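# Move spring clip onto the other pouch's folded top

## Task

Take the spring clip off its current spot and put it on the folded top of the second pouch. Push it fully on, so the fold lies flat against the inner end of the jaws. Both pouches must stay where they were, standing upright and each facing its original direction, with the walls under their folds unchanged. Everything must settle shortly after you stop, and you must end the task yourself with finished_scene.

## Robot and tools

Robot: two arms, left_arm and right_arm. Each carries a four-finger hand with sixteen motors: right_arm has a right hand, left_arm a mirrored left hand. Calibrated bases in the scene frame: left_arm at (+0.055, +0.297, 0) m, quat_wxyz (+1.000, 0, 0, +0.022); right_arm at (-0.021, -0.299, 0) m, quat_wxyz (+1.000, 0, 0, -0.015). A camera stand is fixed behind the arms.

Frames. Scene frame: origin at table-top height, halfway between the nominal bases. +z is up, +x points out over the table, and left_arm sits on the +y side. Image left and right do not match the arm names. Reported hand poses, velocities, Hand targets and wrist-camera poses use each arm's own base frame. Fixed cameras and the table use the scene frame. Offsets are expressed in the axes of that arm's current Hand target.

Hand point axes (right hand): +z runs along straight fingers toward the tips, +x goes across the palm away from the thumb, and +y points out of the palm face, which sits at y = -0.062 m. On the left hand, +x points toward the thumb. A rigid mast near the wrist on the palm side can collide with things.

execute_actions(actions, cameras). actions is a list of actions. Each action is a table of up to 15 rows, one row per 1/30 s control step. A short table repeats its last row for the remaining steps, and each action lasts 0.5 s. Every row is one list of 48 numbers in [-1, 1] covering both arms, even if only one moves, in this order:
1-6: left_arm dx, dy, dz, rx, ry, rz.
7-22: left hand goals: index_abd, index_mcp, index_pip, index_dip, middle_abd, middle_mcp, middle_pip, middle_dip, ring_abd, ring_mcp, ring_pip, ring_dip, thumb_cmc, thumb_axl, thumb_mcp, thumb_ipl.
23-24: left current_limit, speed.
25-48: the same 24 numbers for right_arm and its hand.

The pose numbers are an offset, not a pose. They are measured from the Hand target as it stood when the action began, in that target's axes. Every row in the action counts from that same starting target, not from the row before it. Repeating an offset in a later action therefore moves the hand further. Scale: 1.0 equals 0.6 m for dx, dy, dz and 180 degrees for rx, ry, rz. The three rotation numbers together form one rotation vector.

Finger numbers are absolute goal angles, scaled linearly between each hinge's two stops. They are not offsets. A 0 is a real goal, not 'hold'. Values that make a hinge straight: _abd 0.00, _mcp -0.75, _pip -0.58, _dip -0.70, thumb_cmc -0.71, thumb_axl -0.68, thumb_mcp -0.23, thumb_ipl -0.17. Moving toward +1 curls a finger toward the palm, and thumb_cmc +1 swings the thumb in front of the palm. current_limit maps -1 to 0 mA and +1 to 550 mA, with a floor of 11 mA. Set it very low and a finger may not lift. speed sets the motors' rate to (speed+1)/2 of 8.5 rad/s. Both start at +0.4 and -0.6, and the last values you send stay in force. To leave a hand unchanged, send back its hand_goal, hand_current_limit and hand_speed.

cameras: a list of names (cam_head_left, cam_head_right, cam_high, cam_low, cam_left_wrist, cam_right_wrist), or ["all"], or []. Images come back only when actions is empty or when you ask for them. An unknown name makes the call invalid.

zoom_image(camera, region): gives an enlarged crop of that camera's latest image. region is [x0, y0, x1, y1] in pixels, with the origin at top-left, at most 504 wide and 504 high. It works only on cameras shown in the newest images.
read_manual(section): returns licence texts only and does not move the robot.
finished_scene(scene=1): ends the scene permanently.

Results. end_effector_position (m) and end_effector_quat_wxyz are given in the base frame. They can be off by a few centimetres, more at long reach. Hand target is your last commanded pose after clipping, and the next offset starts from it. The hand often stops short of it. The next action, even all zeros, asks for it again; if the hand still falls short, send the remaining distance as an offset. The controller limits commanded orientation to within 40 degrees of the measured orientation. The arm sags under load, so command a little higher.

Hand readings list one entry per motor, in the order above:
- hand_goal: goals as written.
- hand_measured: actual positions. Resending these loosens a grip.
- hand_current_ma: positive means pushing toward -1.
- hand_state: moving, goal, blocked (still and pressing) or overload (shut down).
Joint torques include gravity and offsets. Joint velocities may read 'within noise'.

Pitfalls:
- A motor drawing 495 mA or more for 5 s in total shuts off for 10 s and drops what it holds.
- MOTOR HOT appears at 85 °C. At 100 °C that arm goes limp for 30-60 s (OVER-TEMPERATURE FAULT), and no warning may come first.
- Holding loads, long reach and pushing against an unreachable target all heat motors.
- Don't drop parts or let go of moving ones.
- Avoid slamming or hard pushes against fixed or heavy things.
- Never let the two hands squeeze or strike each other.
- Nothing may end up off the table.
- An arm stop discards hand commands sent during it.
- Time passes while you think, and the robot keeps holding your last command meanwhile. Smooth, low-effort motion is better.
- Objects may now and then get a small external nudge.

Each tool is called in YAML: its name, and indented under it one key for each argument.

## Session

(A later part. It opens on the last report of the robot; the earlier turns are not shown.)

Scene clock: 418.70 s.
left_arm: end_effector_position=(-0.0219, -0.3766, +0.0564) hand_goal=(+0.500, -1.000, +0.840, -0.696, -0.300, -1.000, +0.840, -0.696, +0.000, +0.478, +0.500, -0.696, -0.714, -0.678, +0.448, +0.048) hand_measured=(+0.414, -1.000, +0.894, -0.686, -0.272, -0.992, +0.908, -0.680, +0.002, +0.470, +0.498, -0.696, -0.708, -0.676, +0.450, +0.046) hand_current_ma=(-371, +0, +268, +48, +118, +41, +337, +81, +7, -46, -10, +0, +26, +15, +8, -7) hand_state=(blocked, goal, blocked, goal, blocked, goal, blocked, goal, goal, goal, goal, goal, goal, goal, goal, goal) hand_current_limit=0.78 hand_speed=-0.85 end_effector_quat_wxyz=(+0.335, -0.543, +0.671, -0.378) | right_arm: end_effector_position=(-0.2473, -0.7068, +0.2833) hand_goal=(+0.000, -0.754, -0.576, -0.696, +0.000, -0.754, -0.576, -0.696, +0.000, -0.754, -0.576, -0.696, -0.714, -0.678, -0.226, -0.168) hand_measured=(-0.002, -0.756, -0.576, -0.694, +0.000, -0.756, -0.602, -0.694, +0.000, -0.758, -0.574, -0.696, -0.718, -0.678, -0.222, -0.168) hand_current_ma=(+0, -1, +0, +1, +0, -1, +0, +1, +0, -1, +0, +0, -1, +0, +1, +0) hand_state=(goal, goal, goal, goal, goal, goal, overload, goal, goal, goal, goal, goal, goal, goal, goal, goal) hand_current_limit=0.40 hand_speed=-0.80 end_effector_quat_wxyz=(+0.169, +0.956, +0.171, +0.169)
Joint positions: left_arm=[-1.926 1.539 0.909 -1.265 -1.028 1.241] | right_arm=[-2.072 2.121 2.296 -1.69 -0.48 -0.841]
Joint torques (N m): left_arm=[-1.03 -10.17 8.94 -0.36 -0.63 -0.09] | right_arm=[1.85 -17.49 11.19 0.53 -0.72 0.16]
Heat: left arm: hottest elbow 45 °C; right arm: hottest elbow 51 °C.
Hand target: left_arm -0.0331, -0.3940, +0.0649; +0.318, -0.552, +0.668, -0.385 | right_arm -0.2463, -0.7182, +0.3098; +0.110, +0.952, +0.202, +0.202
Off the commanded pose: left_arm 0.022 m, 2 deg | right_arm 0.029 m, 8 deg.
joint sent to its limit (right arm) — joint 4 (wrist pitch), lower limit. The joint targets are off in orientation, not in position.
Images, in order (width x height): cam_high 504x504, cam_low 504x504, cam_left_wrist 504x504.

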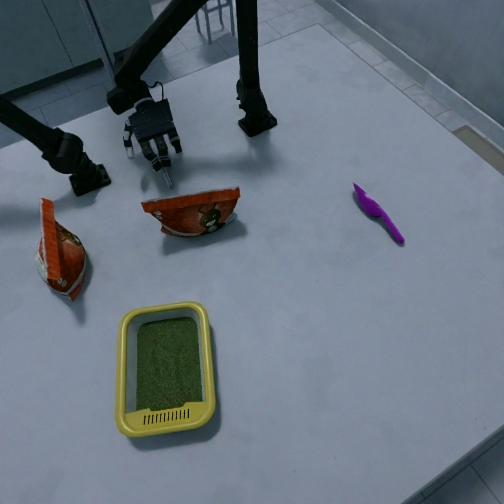

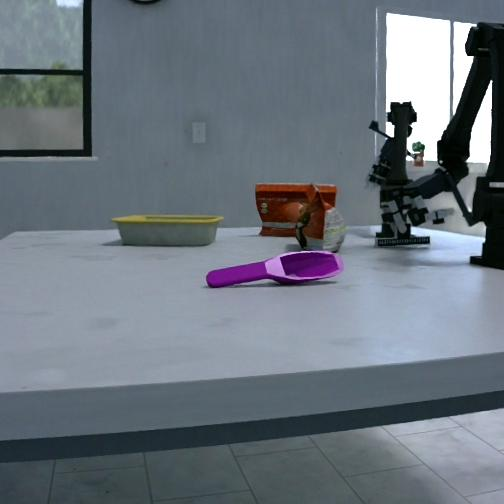

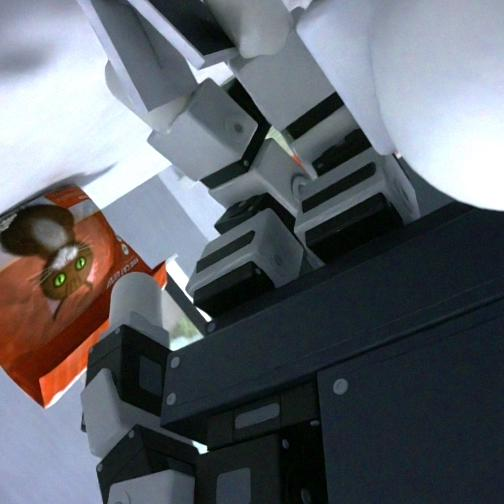

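execute_actions:
  actions: []
  cameras: ["cam_head_left","cam_head_right","cam_left_wrist"]

zoom_image:
  camera: "cam_left_wrist"
  region: [80, 0, 230, 110]

Scene clock: 419.33 s.
left_arm: end_effector_position=(-0.0219, -0.3766, +0.0564) hand_goal=(+0.500, -1.000, +0.840, -0.696, -0.300, -1.000, +0.840, -0.696, +0.000, +0.478, +0.500, -0.696, -0.714, -0.678, +0.448, +0.048) hand_measured=(+0.414, -1.000, +0.894, -0.686, -0.272, -0.992, +0.908, -0.680, +0.002, +0.470, +0.498, -0.696, -0.708, -0.676, +0.450, +0.046) hand_current_ma=(-371, +0, +268, +48, +118, +41, +337, +81, +7, -46, -10, +0, +26, +15, +8, -7) hand_state=(blocked, goal, blocked, goal, blocked, goal, blocked, goal, goal, goal, goal, goal, goal, goal, goal, goal) hand_current_limit=0.78 hand_speed=-0.85 end_effector_quat_wxyz=(+0.335, -0.543, +0.671, -0.378) | right_arm: end_effector_position=(-0.2473, -0.7068, +0.2833) hand_goal=(+0.000, -0.754, -0.576, -0.696, +0.000, -0.754, -0.576, -0.696, +0.000, -0.754, -0.576, -0.696, -0.714, -0.678, -0.226, -0.168) hand_measured=(-0.002, -0.756, -0.576, -0.694, +0.000, -0.756, -0.602, -0.694, +0.000, -0.758, -0.574, -0.696, -0.718, -0.678, -0.222, -0.168) hand_current_ma=(+0, -1, +0, +1, +0, -1, +0, +1, +0, -1, +0, +0, -1, +0, +1, +0) hand_state=(goal, goal, goal, goal, goal, goal, overload, goal, goal, goal, goal, goal, goal, goal, goal, goal) hand_current_limit=0.40 hand_speed=-0.80 end_effector_quat_wxyz=(+0.169, +0.956, +0.171, +0.169)
Joint positions: left_arm=[-1.926 1.539 0.909 -1.265 -1.028 1.241] | right_arm=[-2.072 2.121 2.296 -1.69 -0.48 -0.841]
Joint velocities: within noise
Joint torques (N m): left_arm=[-1.03 -10.23 8.98 -0.38 -0.63 -0.09] | right_arm=[2.14 -17.61 11.41 0.53 -0.74 0.16]
Heat: left arm: hottest elbow 45 °C; right arm: hottest elbow 51 °C.
Hand target: left_arm -0.0331, -0.3940, +0.0649; +0.318, -0.552, +0.668, -0.385 | right_arm -0.2463, -0.7182, +0.3098; +0.110, +0.952, +0.202, +0.202
Off the commanded pose: left_arm 0.022 m, 2 deg | right_arm 0.029 m, 8 deg.
Images, in order (width x height): cam_head_left 504x504, cam_head_right 504x504, cam_left_wrist 504x504.

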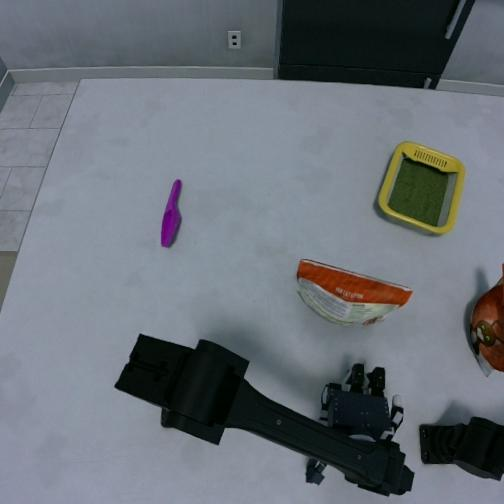

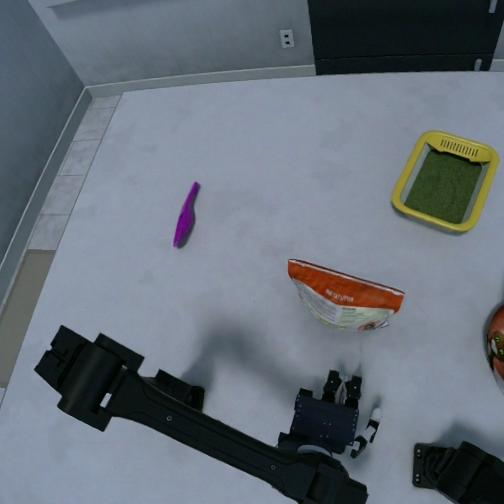

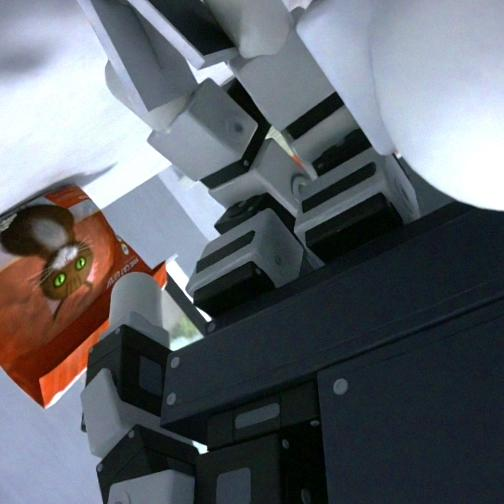

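Scaled by 3.360 from the camera's 504x504 image, which has a finer 720x720 frame.

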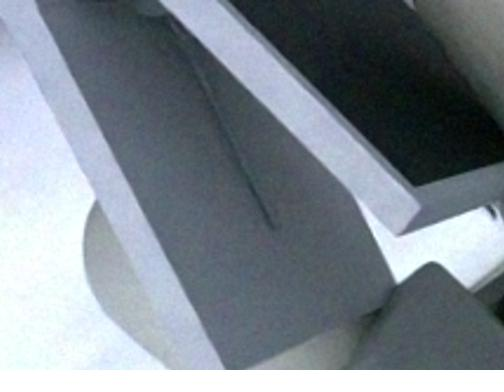

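execute_actions:
  actions:
    - [[0,0,0,0,0,0,0.0,-1.0,0.80,-0.696,0.15,-1.0,0.80,-0.696,0,0.479,0.5,-0.696,-0.714,-0.678,0.449,0.049,0.6,-0.85,0,0,0,0,0,0,0,-0.754,-0.576,-0.696,0,-0.754,-0.576,-0.696,0,-0.754,-0.576,-0.696,-0.714,-0.678,-0.226,-0.168,0.4,-0.8]]
    - [[0,0,0,0,0,0,-0.35,-1.0,0.76,-0.696,0.45,-1.0,0.76,-0.696,0,0.479,0.5,-0.696,-0.714,-0.678,0.449,0.049,0.6,-0.85,0,0,0,0,0,0,0,-0.754,-0.576,-0.696,0,-0.754,-0.576,-0.696,0,-0.754,-0.576,-0.696,-0.714,-0.678,-0.226,-0.168,0.4,-0.8]]
  cameras: ["cam_left_wrist","cam_high","cam_low"]

zoom_image:
  camera: "cam_left_wrist"
  region: [80, 0, 330, 160]

zoom_image:
  camera: "cam_high"
  region: [140, 150, 190, 200]

zoom_image:
  camera: "cam_low"
  region: [350, 170, 450, 260]

Scene clock: 425.27 s.
left_arm: end_effector_position=(-0.0277, -0.3812, +0.0588) hand_goal=(-0.350, -1.000, +0.760, -0.696, +0.450, -1.000, +0.760, -0.696, +0.000, +0.478, +0.500, -0.696, -0.714, -0.678, +0.448, +0.048) hand_measured=(-0.346, -0.996, +0.756, -0.698, +0.448, -0.984, +0.756, -0.700, +0.002, +0.470, +0.498, -0.696, -0.708, -0.676, +0.450, +0.046) hand_current_ma=(+15, +24, -18, -12, -12, +86, -19, -16, +7, -46, -10, +0, +26, +15, +8, -7) hand_state=(goal, goal, goal, goal, goal, goal, goal, goal, goal, goal, goal, goal, goal, goal, goal, goal) hand_current_limit=0.60 hand_speed=-0.85 end_effector_quat_wxyz=(+0.329, -0.544, +0.672, -0.380) | right_arm: end_effector_position=(-0.2473, -0.7068, +0.2833) hand_goal=(+0.000, -0.754, -0.576, -0.696, +0.000, -0.754, -0.576, -0.696, +0.000, -0.754, -0.576, -0.696, -0.714, -0.678, -0.226, -0.168) hand_measured=(-0.002, -0.756, -0.576, -0.694, +0.000, -0.756, -0.602, -0.694, +0.000, -0.758, -0.574, -0.696, -0.718, -0.678, -0.222, -0.168) hand_current_ma=(+0, -1, +0, +1, +0, -1, +0, +1, +0, -1, +0, +0, -1, +0, +1, +0) hand_state=(goal, goal, goal, goal, goal, goal, overload, goal, goal, goal, goal, goal, goal, goal, goal, goal) hand_current_limit=0.40 hand_speed=-0.80 end_effector_quat_wxyz=(+0.169, +0.956, +0.171, +0.169)
Joint positions: left_arm=[-1.934 1.54 0.922 -1.265 -1.022 1.241] | right_arm=[-2.072 2.121 2.296 -1.69 -0.48 -0.841]
Joint torques (N m): left_arm=[-0.44 -10.23 8.12 -0.36 -0.86 -0.1] | right_arm=[1.44 -17.96 11.23 0.68 -0.74 0.15]
Heat: left arm: hottest elbow 45 °C; right arm: hottest elbow 51 °C.
Hand target: left_arm -0.0332, -0.3941, +0.0650; +0.318, -0.552, +0.668, -0.385 | right_arm -0.2463, -0.7182, +0.3098; +0.110, +0.952, +0.202, +0.202
Off the commanded pose: left_arm 0.015 m, 2 deg | right_arm 0.029 m, 8 deg.
joint sent to its limit (right arm) — joint 4 (wrist pitch), lower limit. The joint targets are off in orientation, not in position.
Images, in order (width x height): cam_high 504x504, cam_low 504x504, cam_left_wrist 504x504.

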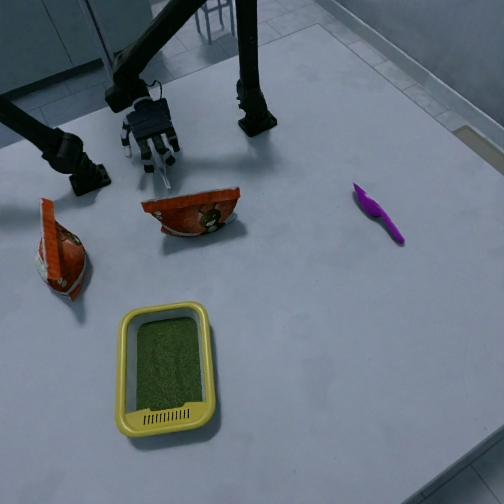

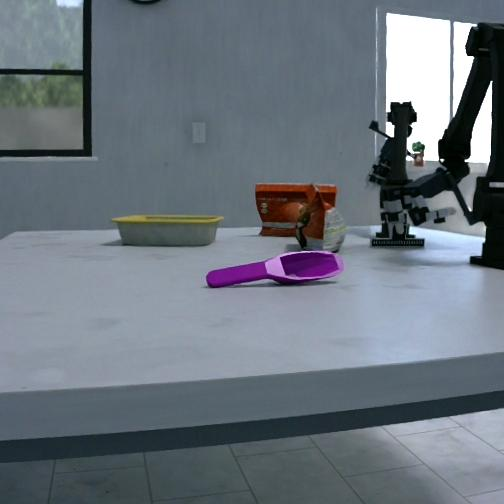

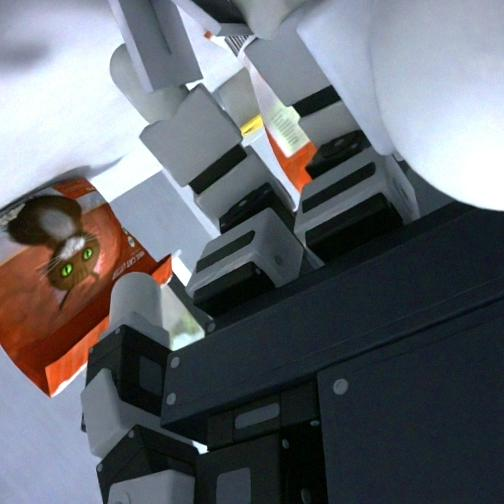

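Scaled by 2.016 from the camera's 504x504 image, which has a finer 720x720 frame.

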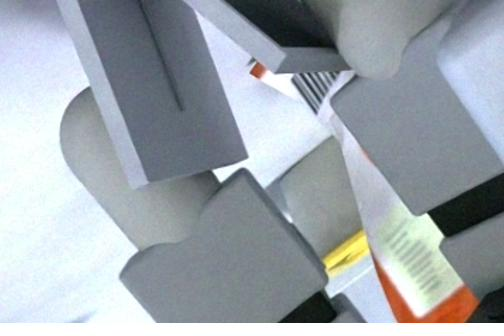

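Scaled by 10.080 from the camera's 504x504 image, which has a finer 720x720 frame.

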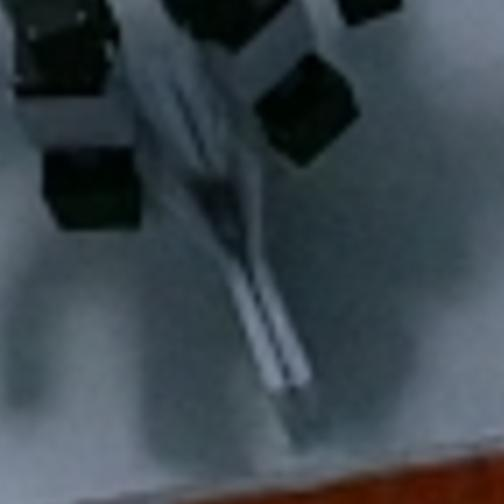

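Scaled by 5.040 from the camera's 504x504 image, which has a finer 720x720 frame.

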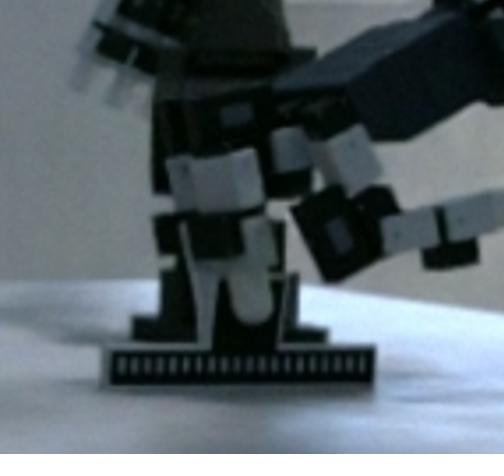

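execute_actions:
  actions:
    - [[-0.0033,0.0166,0.0097,0,0,0,-0.35,-1.0,0.74,-0.696,0.45,-1.0,0.74,-0.696,0,0.479,0.5,-0.696,-0.714,-0.678,0.449,0.049,0.6,-0.85,0,0,0,0,0,0,0,-0.754,-0.576,-0.696,0,-0.754,-0.576,-0.696,0,-0.754,-0.576,-0.696,-0.714,-0.678,-0.226,-0.168,0.4,-0.8]]
    - [[-0.0033,0.0166,0.0097,0,0,0,-0.35,-1.0,0.74,-0.696,0.45,-1.0,0.74,-0.696,0,0.479,0.5,-0.696,-0.714,-0.678,0.449,0.049,0.6,-0.85,0,0,0,0,0,0,0,-0.754,-0.576,-0.696,0,-0.754,-0.576,-0.696,0,-0.754,-0.576,-0.696,-0.714,-0.678,-0.226,-0.168,0.4,-0.8]]
  cameras: ["cam_left_wrist","cam_high","cam_low"]

zoom_image:
  camera: "cam_left_wrist"
  region: [80, 0, 330, 160]

zoom_image:
  camera: "cam_high"
  region: [140, 150, 190, 200]

zoom_image:
  camera: "cam_low"
  region: [350, 170, 450, 260]

Scene clock: 427.97 s.
left_arm: end_effector_position=(-0.0290, -0.3906, +0.0568) hand_goal=(-0.350, -1.000, +0.740, -0.696, +0.450, -1.000, +0.740, -0.696, +0.000, +0.478, +0.500, -0.696, -0.714, -0.678, +0.448, +0.048) hand_measured=(-0.346, -0.996, +0.742, -0.698, +0.450, -1.000, +0.748, -0.696, +0.002, +0.470, +0.498, -0.696, -0.708, -0.676, +0.450, +0.046) hand_current_ma=(+14, +24, +13, -12, -1, +0, +40, +0, +7, -46, -10, +0, +26, +15, +8, -7) hand_state=(goal, goal, goal, goal, goal, goal, goal, goal, goal, goal, goal, goal, goal, goal, goal, goal) hand_current_limit=0.60 hand_speed=-0.85 end_effector_quat_wxyz=(+0.318, -0.548, +0.667, -0.392) | right_arm: end_effector_position=(-0.2473, -0.7068, +0.2833) hand_goal=(+0.000, -0.754, -0.576, -0.696, +0.000, -0.754, -0.576, -0.696, +0.000, -0.754, -0.576, -0.696, -0.714, -0.678, -0.226, -0.168) hand_measured=(-0.002, -0.756, -0.576, -0.694, +0.000, -0.756, -0.602, -0.694, +0.000, -0.758, -0.574, -0.696, -0.718, -0.678, -0.222, -0.168) hand_current_ma=(+0, -1, +0, +1, +0, -1, +0, +1, +0, -1, +0, +0, -1, +0, +1, +0) hand_state=(goal, goal, goal, goal, goal, goal, overload, goal, goal, goal, goal, goal, goal, goal, goal, goal) hand_current_limit=0.40 hand_speed=-0.80 end_effector_quat_wxyz=(+0.169, +0.956, +0.171, +0.169)
Joint positions: left_arm=[-1.934 1.548 0.922 -1.225 -1.036 1.241] | right_arm=[-2.072 2.121 2.296 -1.69 -0.48 -0.841]
Joint torques (N m): left_arm=[-0.67 -8.82 5.26 0.62 -0.28 -0.14] | right_arm=[2.08 -18.08 11.15 0.53 -0.75 0.18]
Heat: left arm: hottest elbow 45 °C; right arm: hottest elbow 51 °C.
Hand target: left_arm -0.0323, -0.3902, +0.0419; +0.318, -0.552, +0.668, -0.385 | right_arm -0.2463, -0.7182, +0.3098; +0.110, +0.952, +0.202, +0.202
Off the commanded pose: left_arm 0.015 m, 1 deg | right_arm 0.029 m, 8 deg.
joint sent to its limit (right arm) — joint 4 (wrist pitch), lower limit. The joint targets are off in orientation, not in position.
Images, in order (width x height): cam_high 504x504, cam_low 504x504, cam_left_wrist 504x504.

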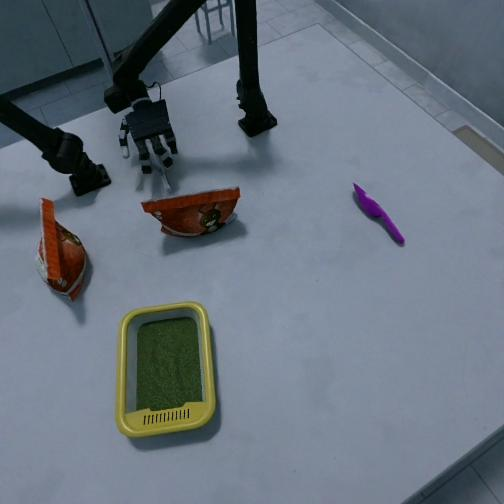

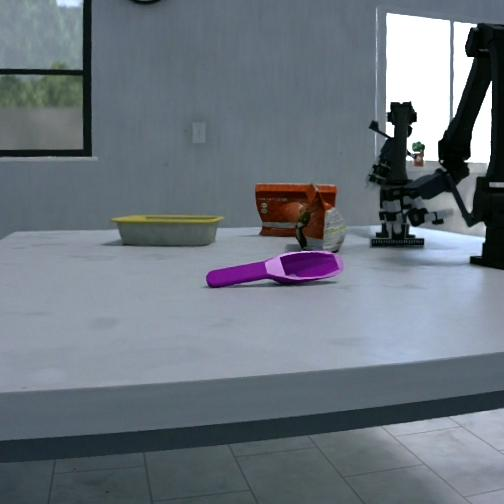

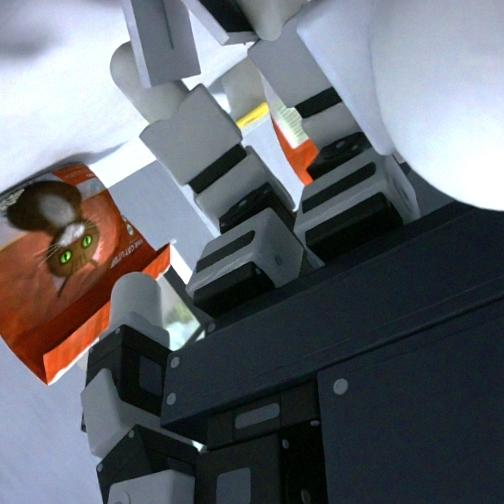

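Scaled by 2.016 from the camera's 504x504 image, which has a finer 720x720 frame.

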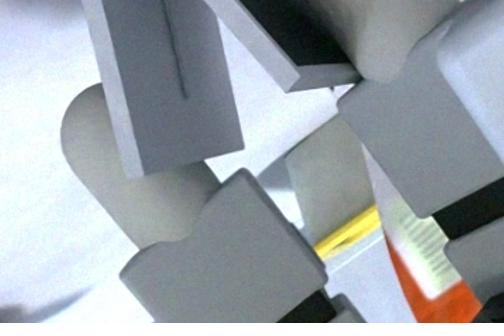

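Scaled by 10.080 from the camera's 504x504 image, which has a finer 720x720 frame.

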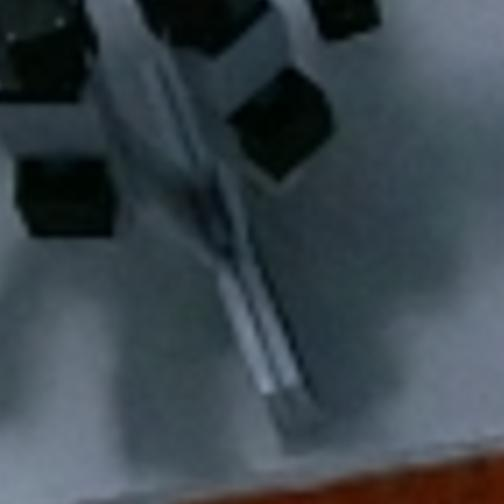

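Scaled by 5.040 from the camera's 504x504 image, which has a finer 720x720 frame.

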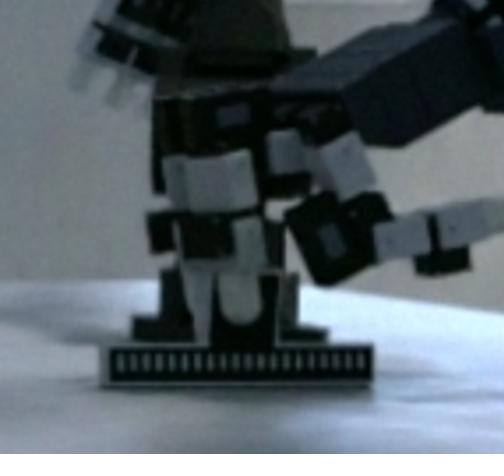

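execute_actions:
  actions:
    - [[0,0.0115,0.0067,0,0,0,-0.35,-1.0,0.74,-0.696,0.6,-1.0,0.74,-0.696,0,0.479,0.5,-0.696,-0.714,-0.678,0.449,0.049,0.6,-0.85,0,0,0,0,0,0,0,-0.754,-0.576,-0.696,0,-0.754,-0.576,-0.696,0,-0.754,-0.576,-0.696,-0.714,-0.678,-0.226,-0.168,0.4,-0.8]]
  cameras: []

Scene clock: 428.93 s.
left_arm: end_effector_position=(-0.0292, -0.3951, +0.0565) hand_goal=(-0.350, -1.000, +0.740, -0.696, +0.600, -1.000, +0.740, -0.696, +0.000, +0.478, +0.500, -0.696, -0.714, -0.678, +0.448, +0.048) hand_measured=(-0.346, -0.996, +0.742, -0.698, +0.598, -1.000, +0.752, -0.694, +0.002, +0.470, +0.498, -0.696, -0.708, -0.676, +0.450, +0.046) hand_current_ma=(+14, +24, +13, -12, -12, -1, +56, +11, +7, -46, -10, +0, +26, +15, +8, -7) hand_state=(goal, goal, goal, goal, goal, goal, goal, goal, goal, goal, goal, goal, goal, goal, goal, goal) hand_current_limit=0.60 hand_speed=-0.85 end_effector_quat_wxyz=(+0.314, -0.550, +0.663, -0.399) | right_arm: end_effector_position=(-0.2473, -0.7068, +0.2833) hand_goal=(+0.000, -0.754, -0.576, -0.696, +0.000, -0.754, -0.576, -0.696, +0.000, -0.754, -0.576, -0.696, -0.714, -0.678, -0.226, -0.168) hand_measured=(-0.002, -0.756, -0.576, -0.694, +0.000, -0.756, -0.602, -0.694, +0.000, -0.758, -0.574, -0.696, -0.718, -0.678, -0.222, -0.168) hand_current_ma=(+0, -1, +0, +1, +0, -1, +0, +1, +0, -1, +0, +0, -1, +0, +1, +0) hand_state=(goal, goal, goal, goal, goal, goal, overload, goal, goal, goal, goal, goal, goal, goal, goal, goal) hand_current_limit=0.40 hand_speed=-0.80 end_effector_quat_wxyz=(+0.169, +0.956, +0.171, +0.169)
Joint positions: left_arm=[-1.934 1.551 0.922 -1.206 -1.046 1.241] | right_arm=[-2.072 2.121 2.296 -1.69 -0.48 -0.841]
Joint torques (N m): left_arm=[-0.5 -8.29 4.56 0.75 0.09 -0.15] | right_arm=[1.96 -17.49 11.33 0.64 -0.78 0.18]
Heat: left arm: hottest elbow 45 °C; right arm: hottest elbow 51 °C.
Hand target: left_arm -0.0323, -0.3902, +0.0339; +0.318, -0.552, +0.668, -0.385 | right_arm -0.2463, -0.7182, +0.3098; +0.110, +0.952, +0.202, +0.202
Off the commanded pose: left_arm 0.023 m, 2 deg | right_arm 0.029 m, 8 deg.
joint sent to its limit (right arm) — joint 4 (wrist pitch), lower limit. The joint targets are off in orientation, not in position.
No camera images: "cameras" was empty.

execute_actions:
  actions:
    - [[-0.0135,0.0145,0.0083,0,0,0,-0.35,-1.0,0.74,-0.696,0.6,-1.0,0.74,-0.696,0,0.479,0.5,-0.696,-0.714,-0.678,0.449,0.049,0.6,-0.85,0,0,0,0,0,0,0,-0.754,-0.576,-0.696,0,-0.754,-0.576,-0.696,0,-0.754,-0.576,-0.696,-0.714,-0.678,-0.226,-0.168,0.4,-0.8]]
  cameras: ["cam_high"]

zoom_image:
  camera: "cam_high"
  region: [140, 150, 190, 200]

Scene clock: 429.87 s.
left_arm: end_effector_position=(-0.0246, -0.3910, +0.0529) hand_goal=(-0.350, -1.000, +0.740, -0.696, +0.600, -1.000, +0.740, -0.696, +0.000, +0.478, +0.500, -0.696, -0.714, -0.678, +0.448, +0.048) hand_measured=(-0.346, -0.996, +0.742, -0.698, +0.600, -1.000, +0.762, -0.686, +0.002, +0.470, +0.498, -0.696, -0.708, -0.676, +0.450, +0.046) hand_current_ma=(+14, +24, +13, -12, +3, -3, +109, +51, +7, -46, -10, +0, +26, +15, +8, -7) hand_state=(goal, goal, goal, goal, goal, goal, blocked, goal, goal, goal, goal, goal, goal, goal, goal, goal) hand_current_limit=0.60 hand_speed=-0.85 end_effector_quat_wxyz=(+0.319, -0.544, +0.661, -0.406) | right_arm: end_effector_position=(-0.2473, -0.7068, +0.2833) hand_goal=(+0.000, -0.754, -0.576, -0.696, +0.000, -0.754, -0.576, -0.696, +0.000, -0.754, -0.576, -0.696, -0.714, -0.678, -0.226, -0.168) hand_measured=(-0.002, -0.756, -0.576, -0.694, +0.000, -0.756, -0.602, -0.694, +0.000, -0.758, -0.574, -0.696, -0.718, -0.678, -0.222, -0.168) hand_current_ma=(+0, -1, +0, +1, +0, -1, +0, +1, +0, -1, +0, +0, -1, +0, +1, +0) hand_state=(goal, goal, goal, goal, goal, goal, overload, goal, goal, goal, goal, goal, goal, goal, goal, goal) hand_current_limit=0.40 hand_speed=-0.80 end_effector_quat_wxyz=(+0.169, +0.956, +0.171, +0.169)
Joint positions: left_arm=[-1.934 1.551 0.903 -1.195 -1.064 1.24] | right_arm=[-2.072 2.121 2.296 -1.69 -0.48 -0.841]
Joint torques (N m): left_arm=[-0.91 -8 3.54 1.21 0.89 -0.22] | right_arm=[1.79 -17.26 11.3 0.68 -0.76 0.18]
Heat: left arm: hottest elbow 45 °C; right arm: hottest elbow 51 °C.
Hand target: left_arm -0.0308, -0.3822, +0.0239; +0.318, -0.551, +0.668, -0.385 | right_arm -0.2463, -0.7182, +0.3098; +0.110, +0.952, +0.202, +0.202
Off the commanded pose: left_arm 0.031 m, 3 deg | right_arm 0.029 m, 8 deg.
joint sent to its limit (right arm) — joint 4 (wrist pitch), lower limit. The joint targets are off in orientation, not in position.
Images, in order (width x height): cam_high 504x504.

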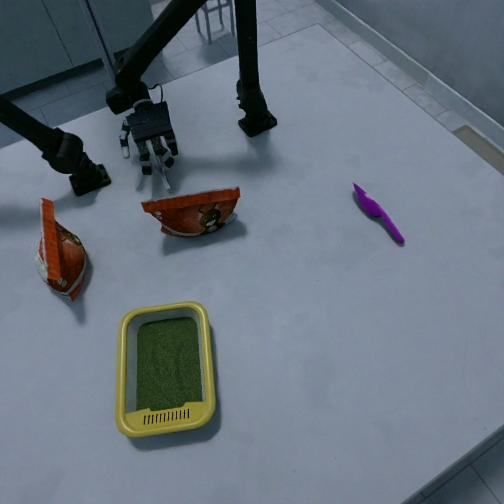

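Scaled by 10.080 from the camera's 504x504 image, which has a finer 720x720 frame.

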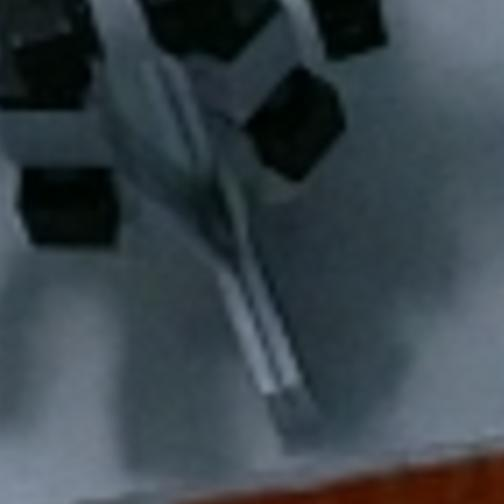

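execute_actions:
  actions:
    - [[-0.0135,0.0,0.0,0,0,0,-0.35,-1.0,0.74,-0.696,0.6,-1.0,0.74,-0.696,0,0.479,0.5,-0.696,-0.714,-0.678,0.449,0.049,0.6,-0.85,0,0,0,0,0,0,0,-0.754,-0.576,-0.696,0,-0.754,-0.576,-0.696,0,-0.754,-0.576,-0.696,-0.714,-0.678,-0.226,-0.168,0.4,-0.8]]
  cameras: ["cam_high","cam_left_wrist"]

zoom_image:
  camera: "cam_high"
  region: [140, 150, 190, 200]

zoom_image:
  camera: "cam_left_wrist"
  region: [80, 0, 330, 160]

Scene clock: 430.83 s.
left_arm: end_effector_position=(-0.0221, -0.3842, +0.0507) hand_goal=(-0.350, -1.000, +0.740, -0.696, +0.600, -1.000, +0.740, -0.696, +0.000, +0.478, +0.500, -0.696, -0.714, -0.678, +0.448, +0.048) hand_measured=(-0.348, -1.000, +0.744, -0.696, +0.602, -1.000, +0.762, -0.684, +0.002, +0.470, +0.498, -0.696, -0.708, -0.676, +0.450, +0.046) hand_current_ma=(+7, +0, +22, +1, +7, -3, +111, +54, +7, -46, -10, +0, +26, +15, +8, -7) hand_state=(goal, goal, goal, goal, goal, goal, blocked, goal, goal, goal, goal, goal, goal, goal, goal, goal) hand_current_limit=0.60 hand_speed=-0.85 end_effector_quat_wxyz=(+0.320, -0.547, +0.659, -0.406) | right_arm: end_effector_position=(-0.2473, -0.7068, +0.2833) hand_goal=(+0.000, -0.754, -0.576, -0.696, +0.000, -0.754, -0.576, -0.696, +0.000, -0.754, -0.576, -0.696, -0.714, -0.678, -0.226, -0.168) hand_measured=(-0.002, -0.756, -0.576, -0.694, +0.000, -0.756, -0.602, -0.694, +0.000, -0.758, -0.574, -0.696, -0.718, -0.678, -0.222, -0.168) hand_current_ma=(+0, -1, +0, +1, +0, -1, +0, +1, +0, -1, +0, +0, -1, +0, +1, +0) hand_state=(goal, goal, goal, goal, goal, goal, overload, goal, goal, goal, goal, goal, goal, goal, goal, goal) hand_current_limit=0.40 hand_speed=-0.80 end_effector_quat_wxyz=(+0.169, +0.956, +0.171, +0.169)
Joint positions: left_arm=[-1.935 1.54 0.882 -1.193 -1.064 1.227] | right_arm=[-2.072 2.121 2.296 -1.69 -0.48 -0.841]
Joint torques (N m): left_arm=[-0.97 -8.12 3.52 1.11 0.91 -0.16] | right_arm=[1.61 -17.26 11.21 0.73 -0.74 0.13]
Heat: left arm: hottest elbow 45 °C; right arm: hottest elbow 51 °C.
Hand target: left_arm -0.0292, -0.3743, +0.0238; +0.318, -0.552, +0.668, -0.385 | right_arm -0.2463, -0.7182, +0.3098; +0.110, +0.952, +0.202, +0.202
Off the commanded pose: left_arm 0.030 m, 3 deg | right_arm 0.029 m, 8 deg.
joint sent to its limit (right arm) — joint 4 (wrist pitch), lower limit. The joint targets are off in orientation, not in position.
Images, in order (width x height): cam_high 504x504, cam_left_wrist 504x504.

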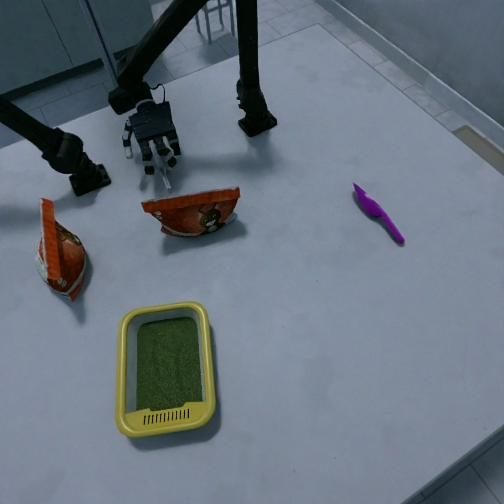

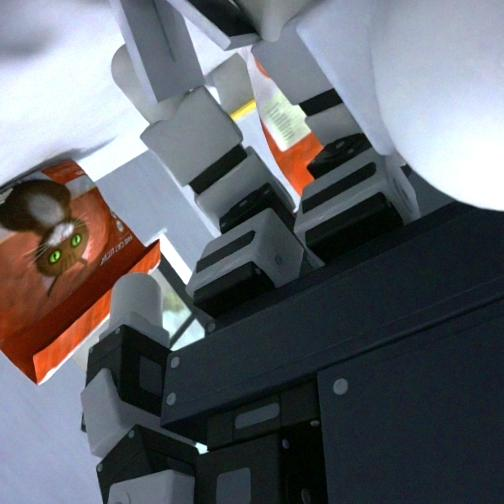

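Scaled by 10.080 from the camera's 504x504 image, which has a finer 720x720 frame.

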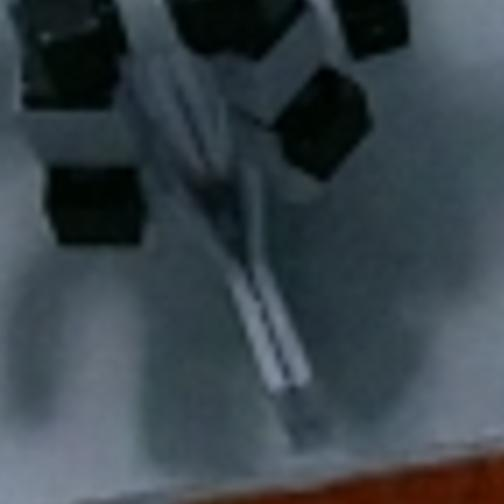

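Scaled by 2.016 from the camera's 504x504 image, which has a finer 720x720 frame.

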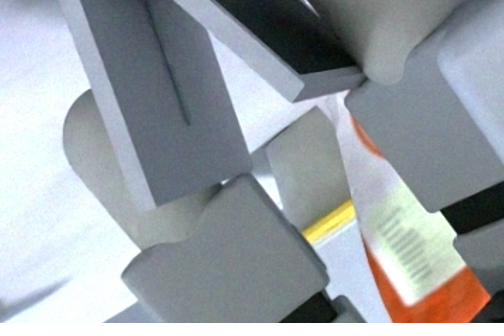

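execute_actions:
  actions:
    - [[0,0.0,0.0,0,0,0,-0.35,-1.0,0.74,-0.696,0.6,-1.0,0.74,-0.696,0,0.479,0.5,-0.696,-0.714,-0.678,0.449,0.049,0.6,-0.85,0,0,0,0,0,0,0,-0.754,-0.576,-0.696,0,-0.754,-0.576,-0.696,0,-0.754,-0.576,-0.696,-0.714,-0.678,-0.226,-0.168,0.4,-0.8]]
  cameras: ["cam_low"]

zoom_image:
  camera: "cam_low"
  region: [350, 170, 450, 260]

Scene clock: 431.77 s.
left_arm: end_effector_position=(-0.0221, -0.3842, +0.0507) hand_goal=(-0.350, -1.000, +0.740, -0.696, +0.600, -1.000, +0.740, -0.696, +0.000, +0.478, +0.500, -0.696, -0.714, -0.678, +0.448, +0.048) hand_measured=(-0.348, -1.000, +0.744, -0.696, +0.602, -1.000, +0.762, -0.684, +0.002, +0.470, +0.498, -0.696, -0.708, -0.676, +0.450, +0.046) hand_current_ma=(+7, +0, +22, +1, +7, -3, +111, +54, +7, -46, -10, +0, +26, +15, +8, -7) hand_state=(goal, goal, goal, goal, goal, goal, blocked, goal, goal, goal, goal, goal, goal, goal, goal, goal) hand_current_limit=0.60 hand_speed=-0.85 end_effector_quat_wxyz=(+0.320, -0.547, +0.659, -0.406) | right_arm: end_effector_position=(-0.2473, -0.7068, +0.2833) hand_goal=(+0.000, -0.754, -0.576, -0.696, +0.000, -0.754, -0.576, -0.696, +0.000, -0.754, -0.576, -0.696, -0.714, -0.678, -0.226, -0.168) hand_measured=(-0.002, -0.756, -0.576, -0.694, +0.000, -0.756, -0.602, -0.694, +0.000, -0.758, -0.574, -0.696, -0.718, -0.678, -0.222, -0.168) hand_current_ma=(+0, -1, +0, +1, +0, -1, +0, +1, +0, -1, +0, +0, -1, +0, +1, +0) hand_state=(goal, goal, goal, goal, goal, goal, overload, goal, goal, goal, goal, goal, goal, goal, goal, goal) hand_current_limit=0.40 hand_speed=-0.80 end_effector_quat_wxyz=(+0.169, +0.956, +0.171, +0.169)
Joint positions: left_arm=[-1.935 1.54 0.882 -1.193 -1.064 1.227] | right_arm=[-2.072 2.121 2.296 -1.69 -0.48 -0.841]
Joint torques (N m): left_arm=[-1.03 -8.06 3.52 1.13 0.9 -0.16] | right_arm=[1.44 -18.02 11.4 0.69 -0.74 0.16]
Heat: left arm: hottest elbow 45 °C; right arm: hottest elbow 51 °C.
Hand target: left_arm -0.0292, -0.3743, +0.0238; +0.318, -0.552, +0.668, -0.385 | right_arm -0.2463, -0.7182, +0.3098; +0.110, +0.952, +0.202, +0.202
Off the commanded pose: left_arm 0.030 m, 3 deg | right_arm 0.029 m, 8 deg.
joint sent to its limit (right arm) — joint 4 (wrist pitch), lower limit. The joint targets are off in orientation, not in position.
Images, in order (width x height): cam_low 504x504.

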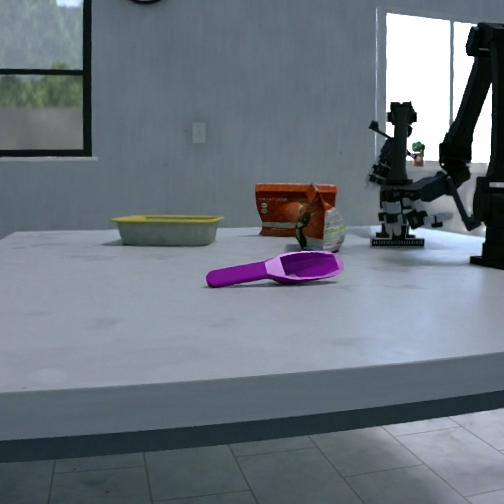

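Scaled by 5.040 from the camera's 504x504 image, which has a finer 720x720 frame.

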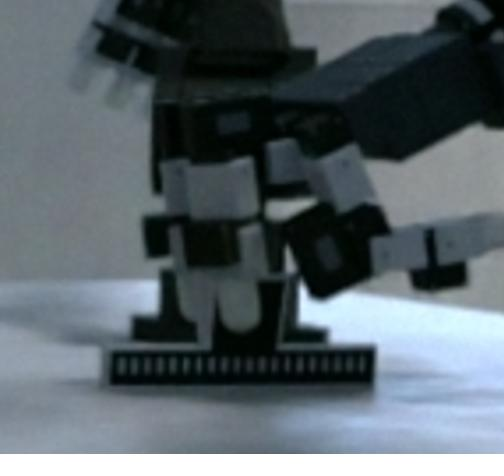

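execute_actions:
  actions:
    - [[0,0.0144,0.0083,0,0,0,-0.4,-1.0,0.74,-0.696,0.6,-1.0,0.74,-0.696,0,0.479,0.5,-0.696,-0.714,-0.678,0.449,0.049,0.6,-0.85,0,0,0,0,0,0,0,-0.754,-0.576,-0.696,0,-0.754,-0.576,-0.696,0,-0.754,-0.576,-0.696,-0.714,-0.678,-0.226,-0.168,0.4,-0.8]]
  cameras: ["cam_low"]

zoom_image:
  camera: "cam_low"
  region: [350, 170, 450, 260]

Scene clock: 433.00 s.
left_arm: end_effector_position=(-0.0217, -0.3839, +0.0497) hand_goal=(-0.400, -1.000, +0.740, -0.696, +0.600, -1.000, +0.740, -0.696, +0.000, +0.478, +0.500, -0.696, -0.714, -0.678, +0.448, +0.048) hand_measured=(-0.396, -1.000, +0.744, -0.696, +0.602, -1.000, +0.764, -0.682, +0.002, +0.470, +0.498, -0.696, -0.708, -0.676, +0.450, +0.046) hand_current_ma=(+14, +0, +22, +4, +10, -3, +117, +65, +7, -46, -10, +0, +26, +15, +8, -7) hand_state=(goal, goal, goal, goal, goal, goal, blocked, goal, goal, goal, goal, goal, goal, goal, goal, goal) hand_current_limit=0.60 hand_speed=-0.85 end_effector_quat_wxyz=(+0.319, -0.545, +0.658, -0.410) | right_arm: end_effector_position=(-0.2473, -0.7068, +0.2833) hand_goal=(+0.000, -0.754, -0.576, -0.696, +0.000, -0.754, -0.576, -0.696, +0.000, -0.754, -0.576, -0.696, -0.714, -0.678, -0.226, -0.168) hand_measured=(-0.002, -0.756, -0.576, -0.694, +0.000, -0.756, -0.602, -0.694, +0.000, -0.758, -0.574, -0.696, -0.718, -0.678, -0.222, -0.168) hand_current_ma=(+0, -1, +0, +1, +0, -1, +0, +1, +0, -1, +0, +0, -1, +0, +1, +0) hand_state=(goal, goal, goal, goal, goal, goal, overload, goal, goal, goal, goal, goal, goal, goal, goal, goal) hand_current_limit=0.40 hand_speed=-0.80 end_effector_quat_wxyz=(+0.169, +0.956, +0.171, +0.169)
Joint positions: left_arm=[-1.937 1.539 0.874 -1.183 -1.071 1.227] | right_arm=[-2.072 2.121 2.296 -1.69 -0.48 -0.841]
Joint torques (N m): left_arm=[-0.85 -6.83 3.23 1.69 1.21 -0.19] | right_arm=[2.61 -17.44 11.15 0.64 -0.74 0.17]
Heat: left arm: hottest elbow 44 °C; right arm: hottest elbow 51 °C.
Hand target: left_arm -0.0292, -0.3743, +0.0139; +0.318, -0.552, +0.668, -0.385 | right_arm -0.2463, -0.7182, +0.3098; +0.110, +0.952, +0.202, +0.202
Off the commanded pose: left_arm 0.038 m, 3 deg | right_arm 0.029 m, 8 deg.
joint sent to its limit (right arm) — joint 4 (wrist pitch), lower limit. The joint targets are off in orientation, not in position.
Images, in order (width x height): cam_low 504x504.

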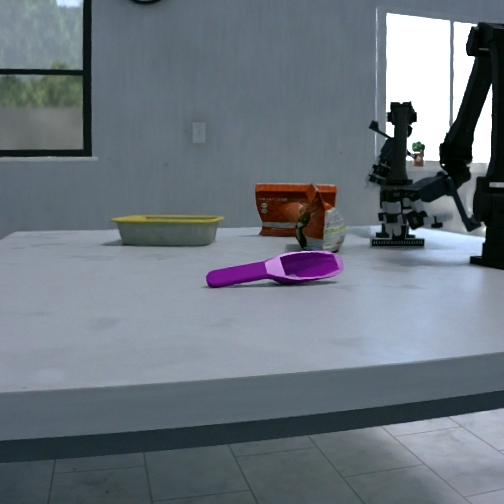

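Scaled by 5.040 from the camera's 504x504 image, which has a finer 720x720 frame.

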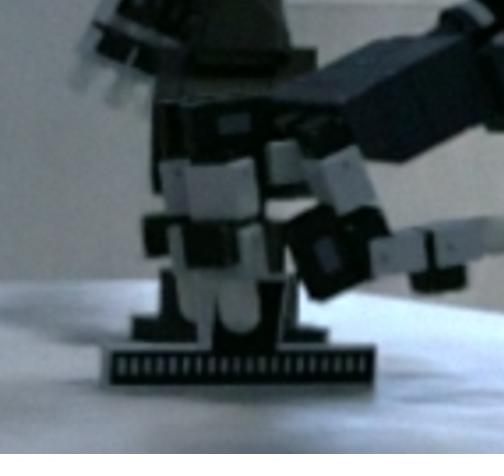

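execute_actions:
  actions:
    - [[0,-0.0217,-0.0125,0,0,0,-0.2,-1.0,0.77,-0.696,0.3,-1.0,0.77,-0.696,0,0.479,0.5,-0.696,-0.714,-0.678,0.449,0.049,0.5,-0.85,0,0,0,0,0,0,0,-0.754,-0.576,-0.696,0,-0.754,-0.576,-0.696,0,-0.754,-0.576,-0.696,-0.714,-0.678,-0.226,-0.168,0.4,-0.8]]
    - [[0,0,0,0,0,0,-0.05,-1.0,0.77,-0.696,0.1,-1.0,0.77,-0.696,0,0.479,0.5,-0.696,-0.714,-0.678,0.449,0.049,0.6,-0.85,0,0,0,0,0,0,0,-0.754,-0.576,-0.696,0,-0.754,-0.576,-0.696,0,-0.754,-0.576,-0.696,-0.714,-0.678,-0.226,-0.168,0.4,-0.8]]
  cameras: ["cam_high","cam_low","cam_left_wrist"]

zoom_image:
  camera: "cam_high"
  region: [140, 150, 190, 200]

zoom_image:
  camera: "cam_left_wrist"
  region: [80, 0, 330, 160]

zoom_image:
  camera: "cam_low"
  region: [350, 170, 450, 260]

Scene clock: 434.70 s.
left_arm: end_effector_position=(-0.0221, -0.3832, +0.0511) hand_goal=(-0.050, -1.000, +0.770, -0.696, +0.100, -1.000, +0.770, -0.696, +0.000, +0.478, +0.500, -0.696, -0.714, -0.678, +0.448, +0.048) hand_measured=(-0.146, -0.998, +0.744, -0.702, +0.222, -1.000, +0.750, -0.698, +0.002, +0.470, +0.498, -0.696, -0.708, -0.676, +0.450, +0.046) hand_current_ma=(-418, +5, -131, -31, +440, -3, -95, -8, +7, -46, -10, +0, +26, +15, +8, -7) hand_state=(blocked, goal, blocked, goal, blocked, goal, goal, goal, goal, goal, goal, goal, goal, goal, goal, goal) hand_current_limit=0.60 hand_speed=-0.85 end_effector_quat_wxyz=(+0.317, -0.547, +0.659, -0.409) | right_arm: end_effector_position=(-0.2473, -0.7068, +0.2833) hand_goal=(+0.000, -0.754, -0.576, -0.696, +0.000, -0.754, -0.576, -0.696, +0.000, -0.754, -0.576, -0.696, -0.714, -0.678, -0.226, -0.168) hand_measured=(-0.002, -0.756, -0.576, -0.694, +0.000, -0.756, -0.602, -0.694, +0.000, -0.758, -0.574, -0.696, -0.718, -0.678, -0.222, -0.168) hand_current_ma=(+0, -1, +0, +1, +0, -1, +0, +1, +0, -1, +0, +0, -1, +0, +1, +0) hand_state=(goal, goal, goal, goal, goal, goal, overload, goal, goal, goal, goal, goal, goal, goal, goal, goal) hand_current_limit=0.40 hand_speed=-0.80 end_effector_quat_wxyz=(+0.169, +0.956, +0.171, +0.169)
Joint positions: left_arm=[-1.937 1.534 0.874 -1.186 -1.067 1.227] | right_arm=[-2.072 2.121 2.296 -1.69 -0.48 -0.841]
Joint torques (N m): left_arm=[-0.73 -8.12 4.45 0.39 1.03 -0.15] | right_arm=[1.85 -17.26 11.21 0.47 -0.75 0.18]
Heat: left arm: hottest elbow 44 °C; right arm: hottest elbow 51 °C.
Hand target: left_arm -0.0292, -0.3743, +0.0289; +0.318, -0.552, +0.668, -0.385 | right_arm -0.2463, -0.7182, +0.3098; +0.110, +0.952, +0.202, +0.202
Off the commanded pose: left_arm 0.025 m, 3 deg | right_arm 0.029 m, 8 deg.
joint sent to its limit (right arm) — joint 4 (wrist pitch), lower limit. The joint targets are off in orientation, not in position.
Images, in order (width x height): cam_high 504x504, cam_low 504x504, cam_left_wrist 504x504.

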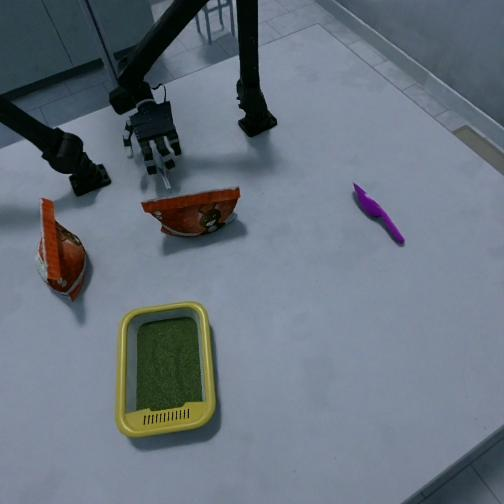

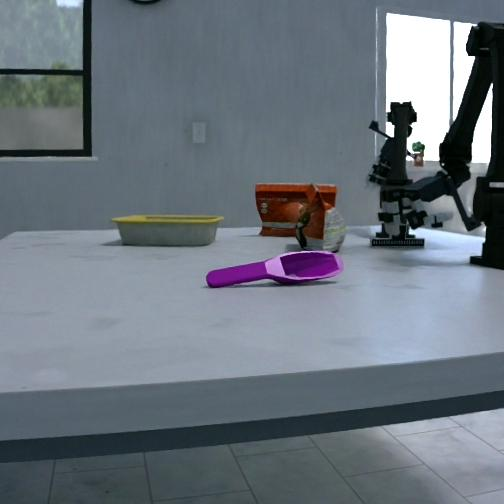

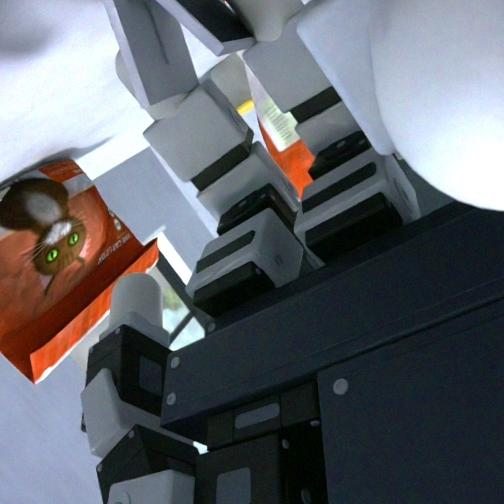

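Scaled by 10.080 from the camera's 504x504 image, which has a finer 720x720 frame.

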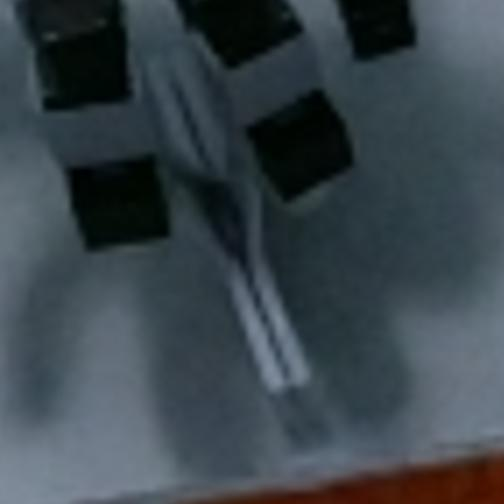

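Scaled by 2.016 from the camera's 504x504 image, which has a finer 720x720 frame.

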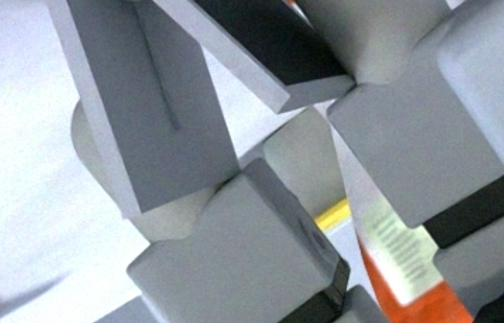

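Scaled by 5.040 from the camera's 504x504 image, which has a finer 720x720 frame.

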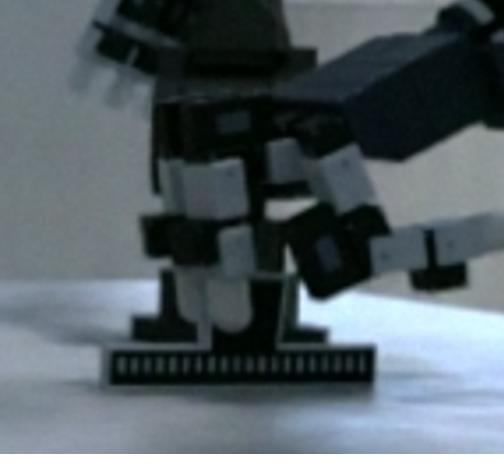

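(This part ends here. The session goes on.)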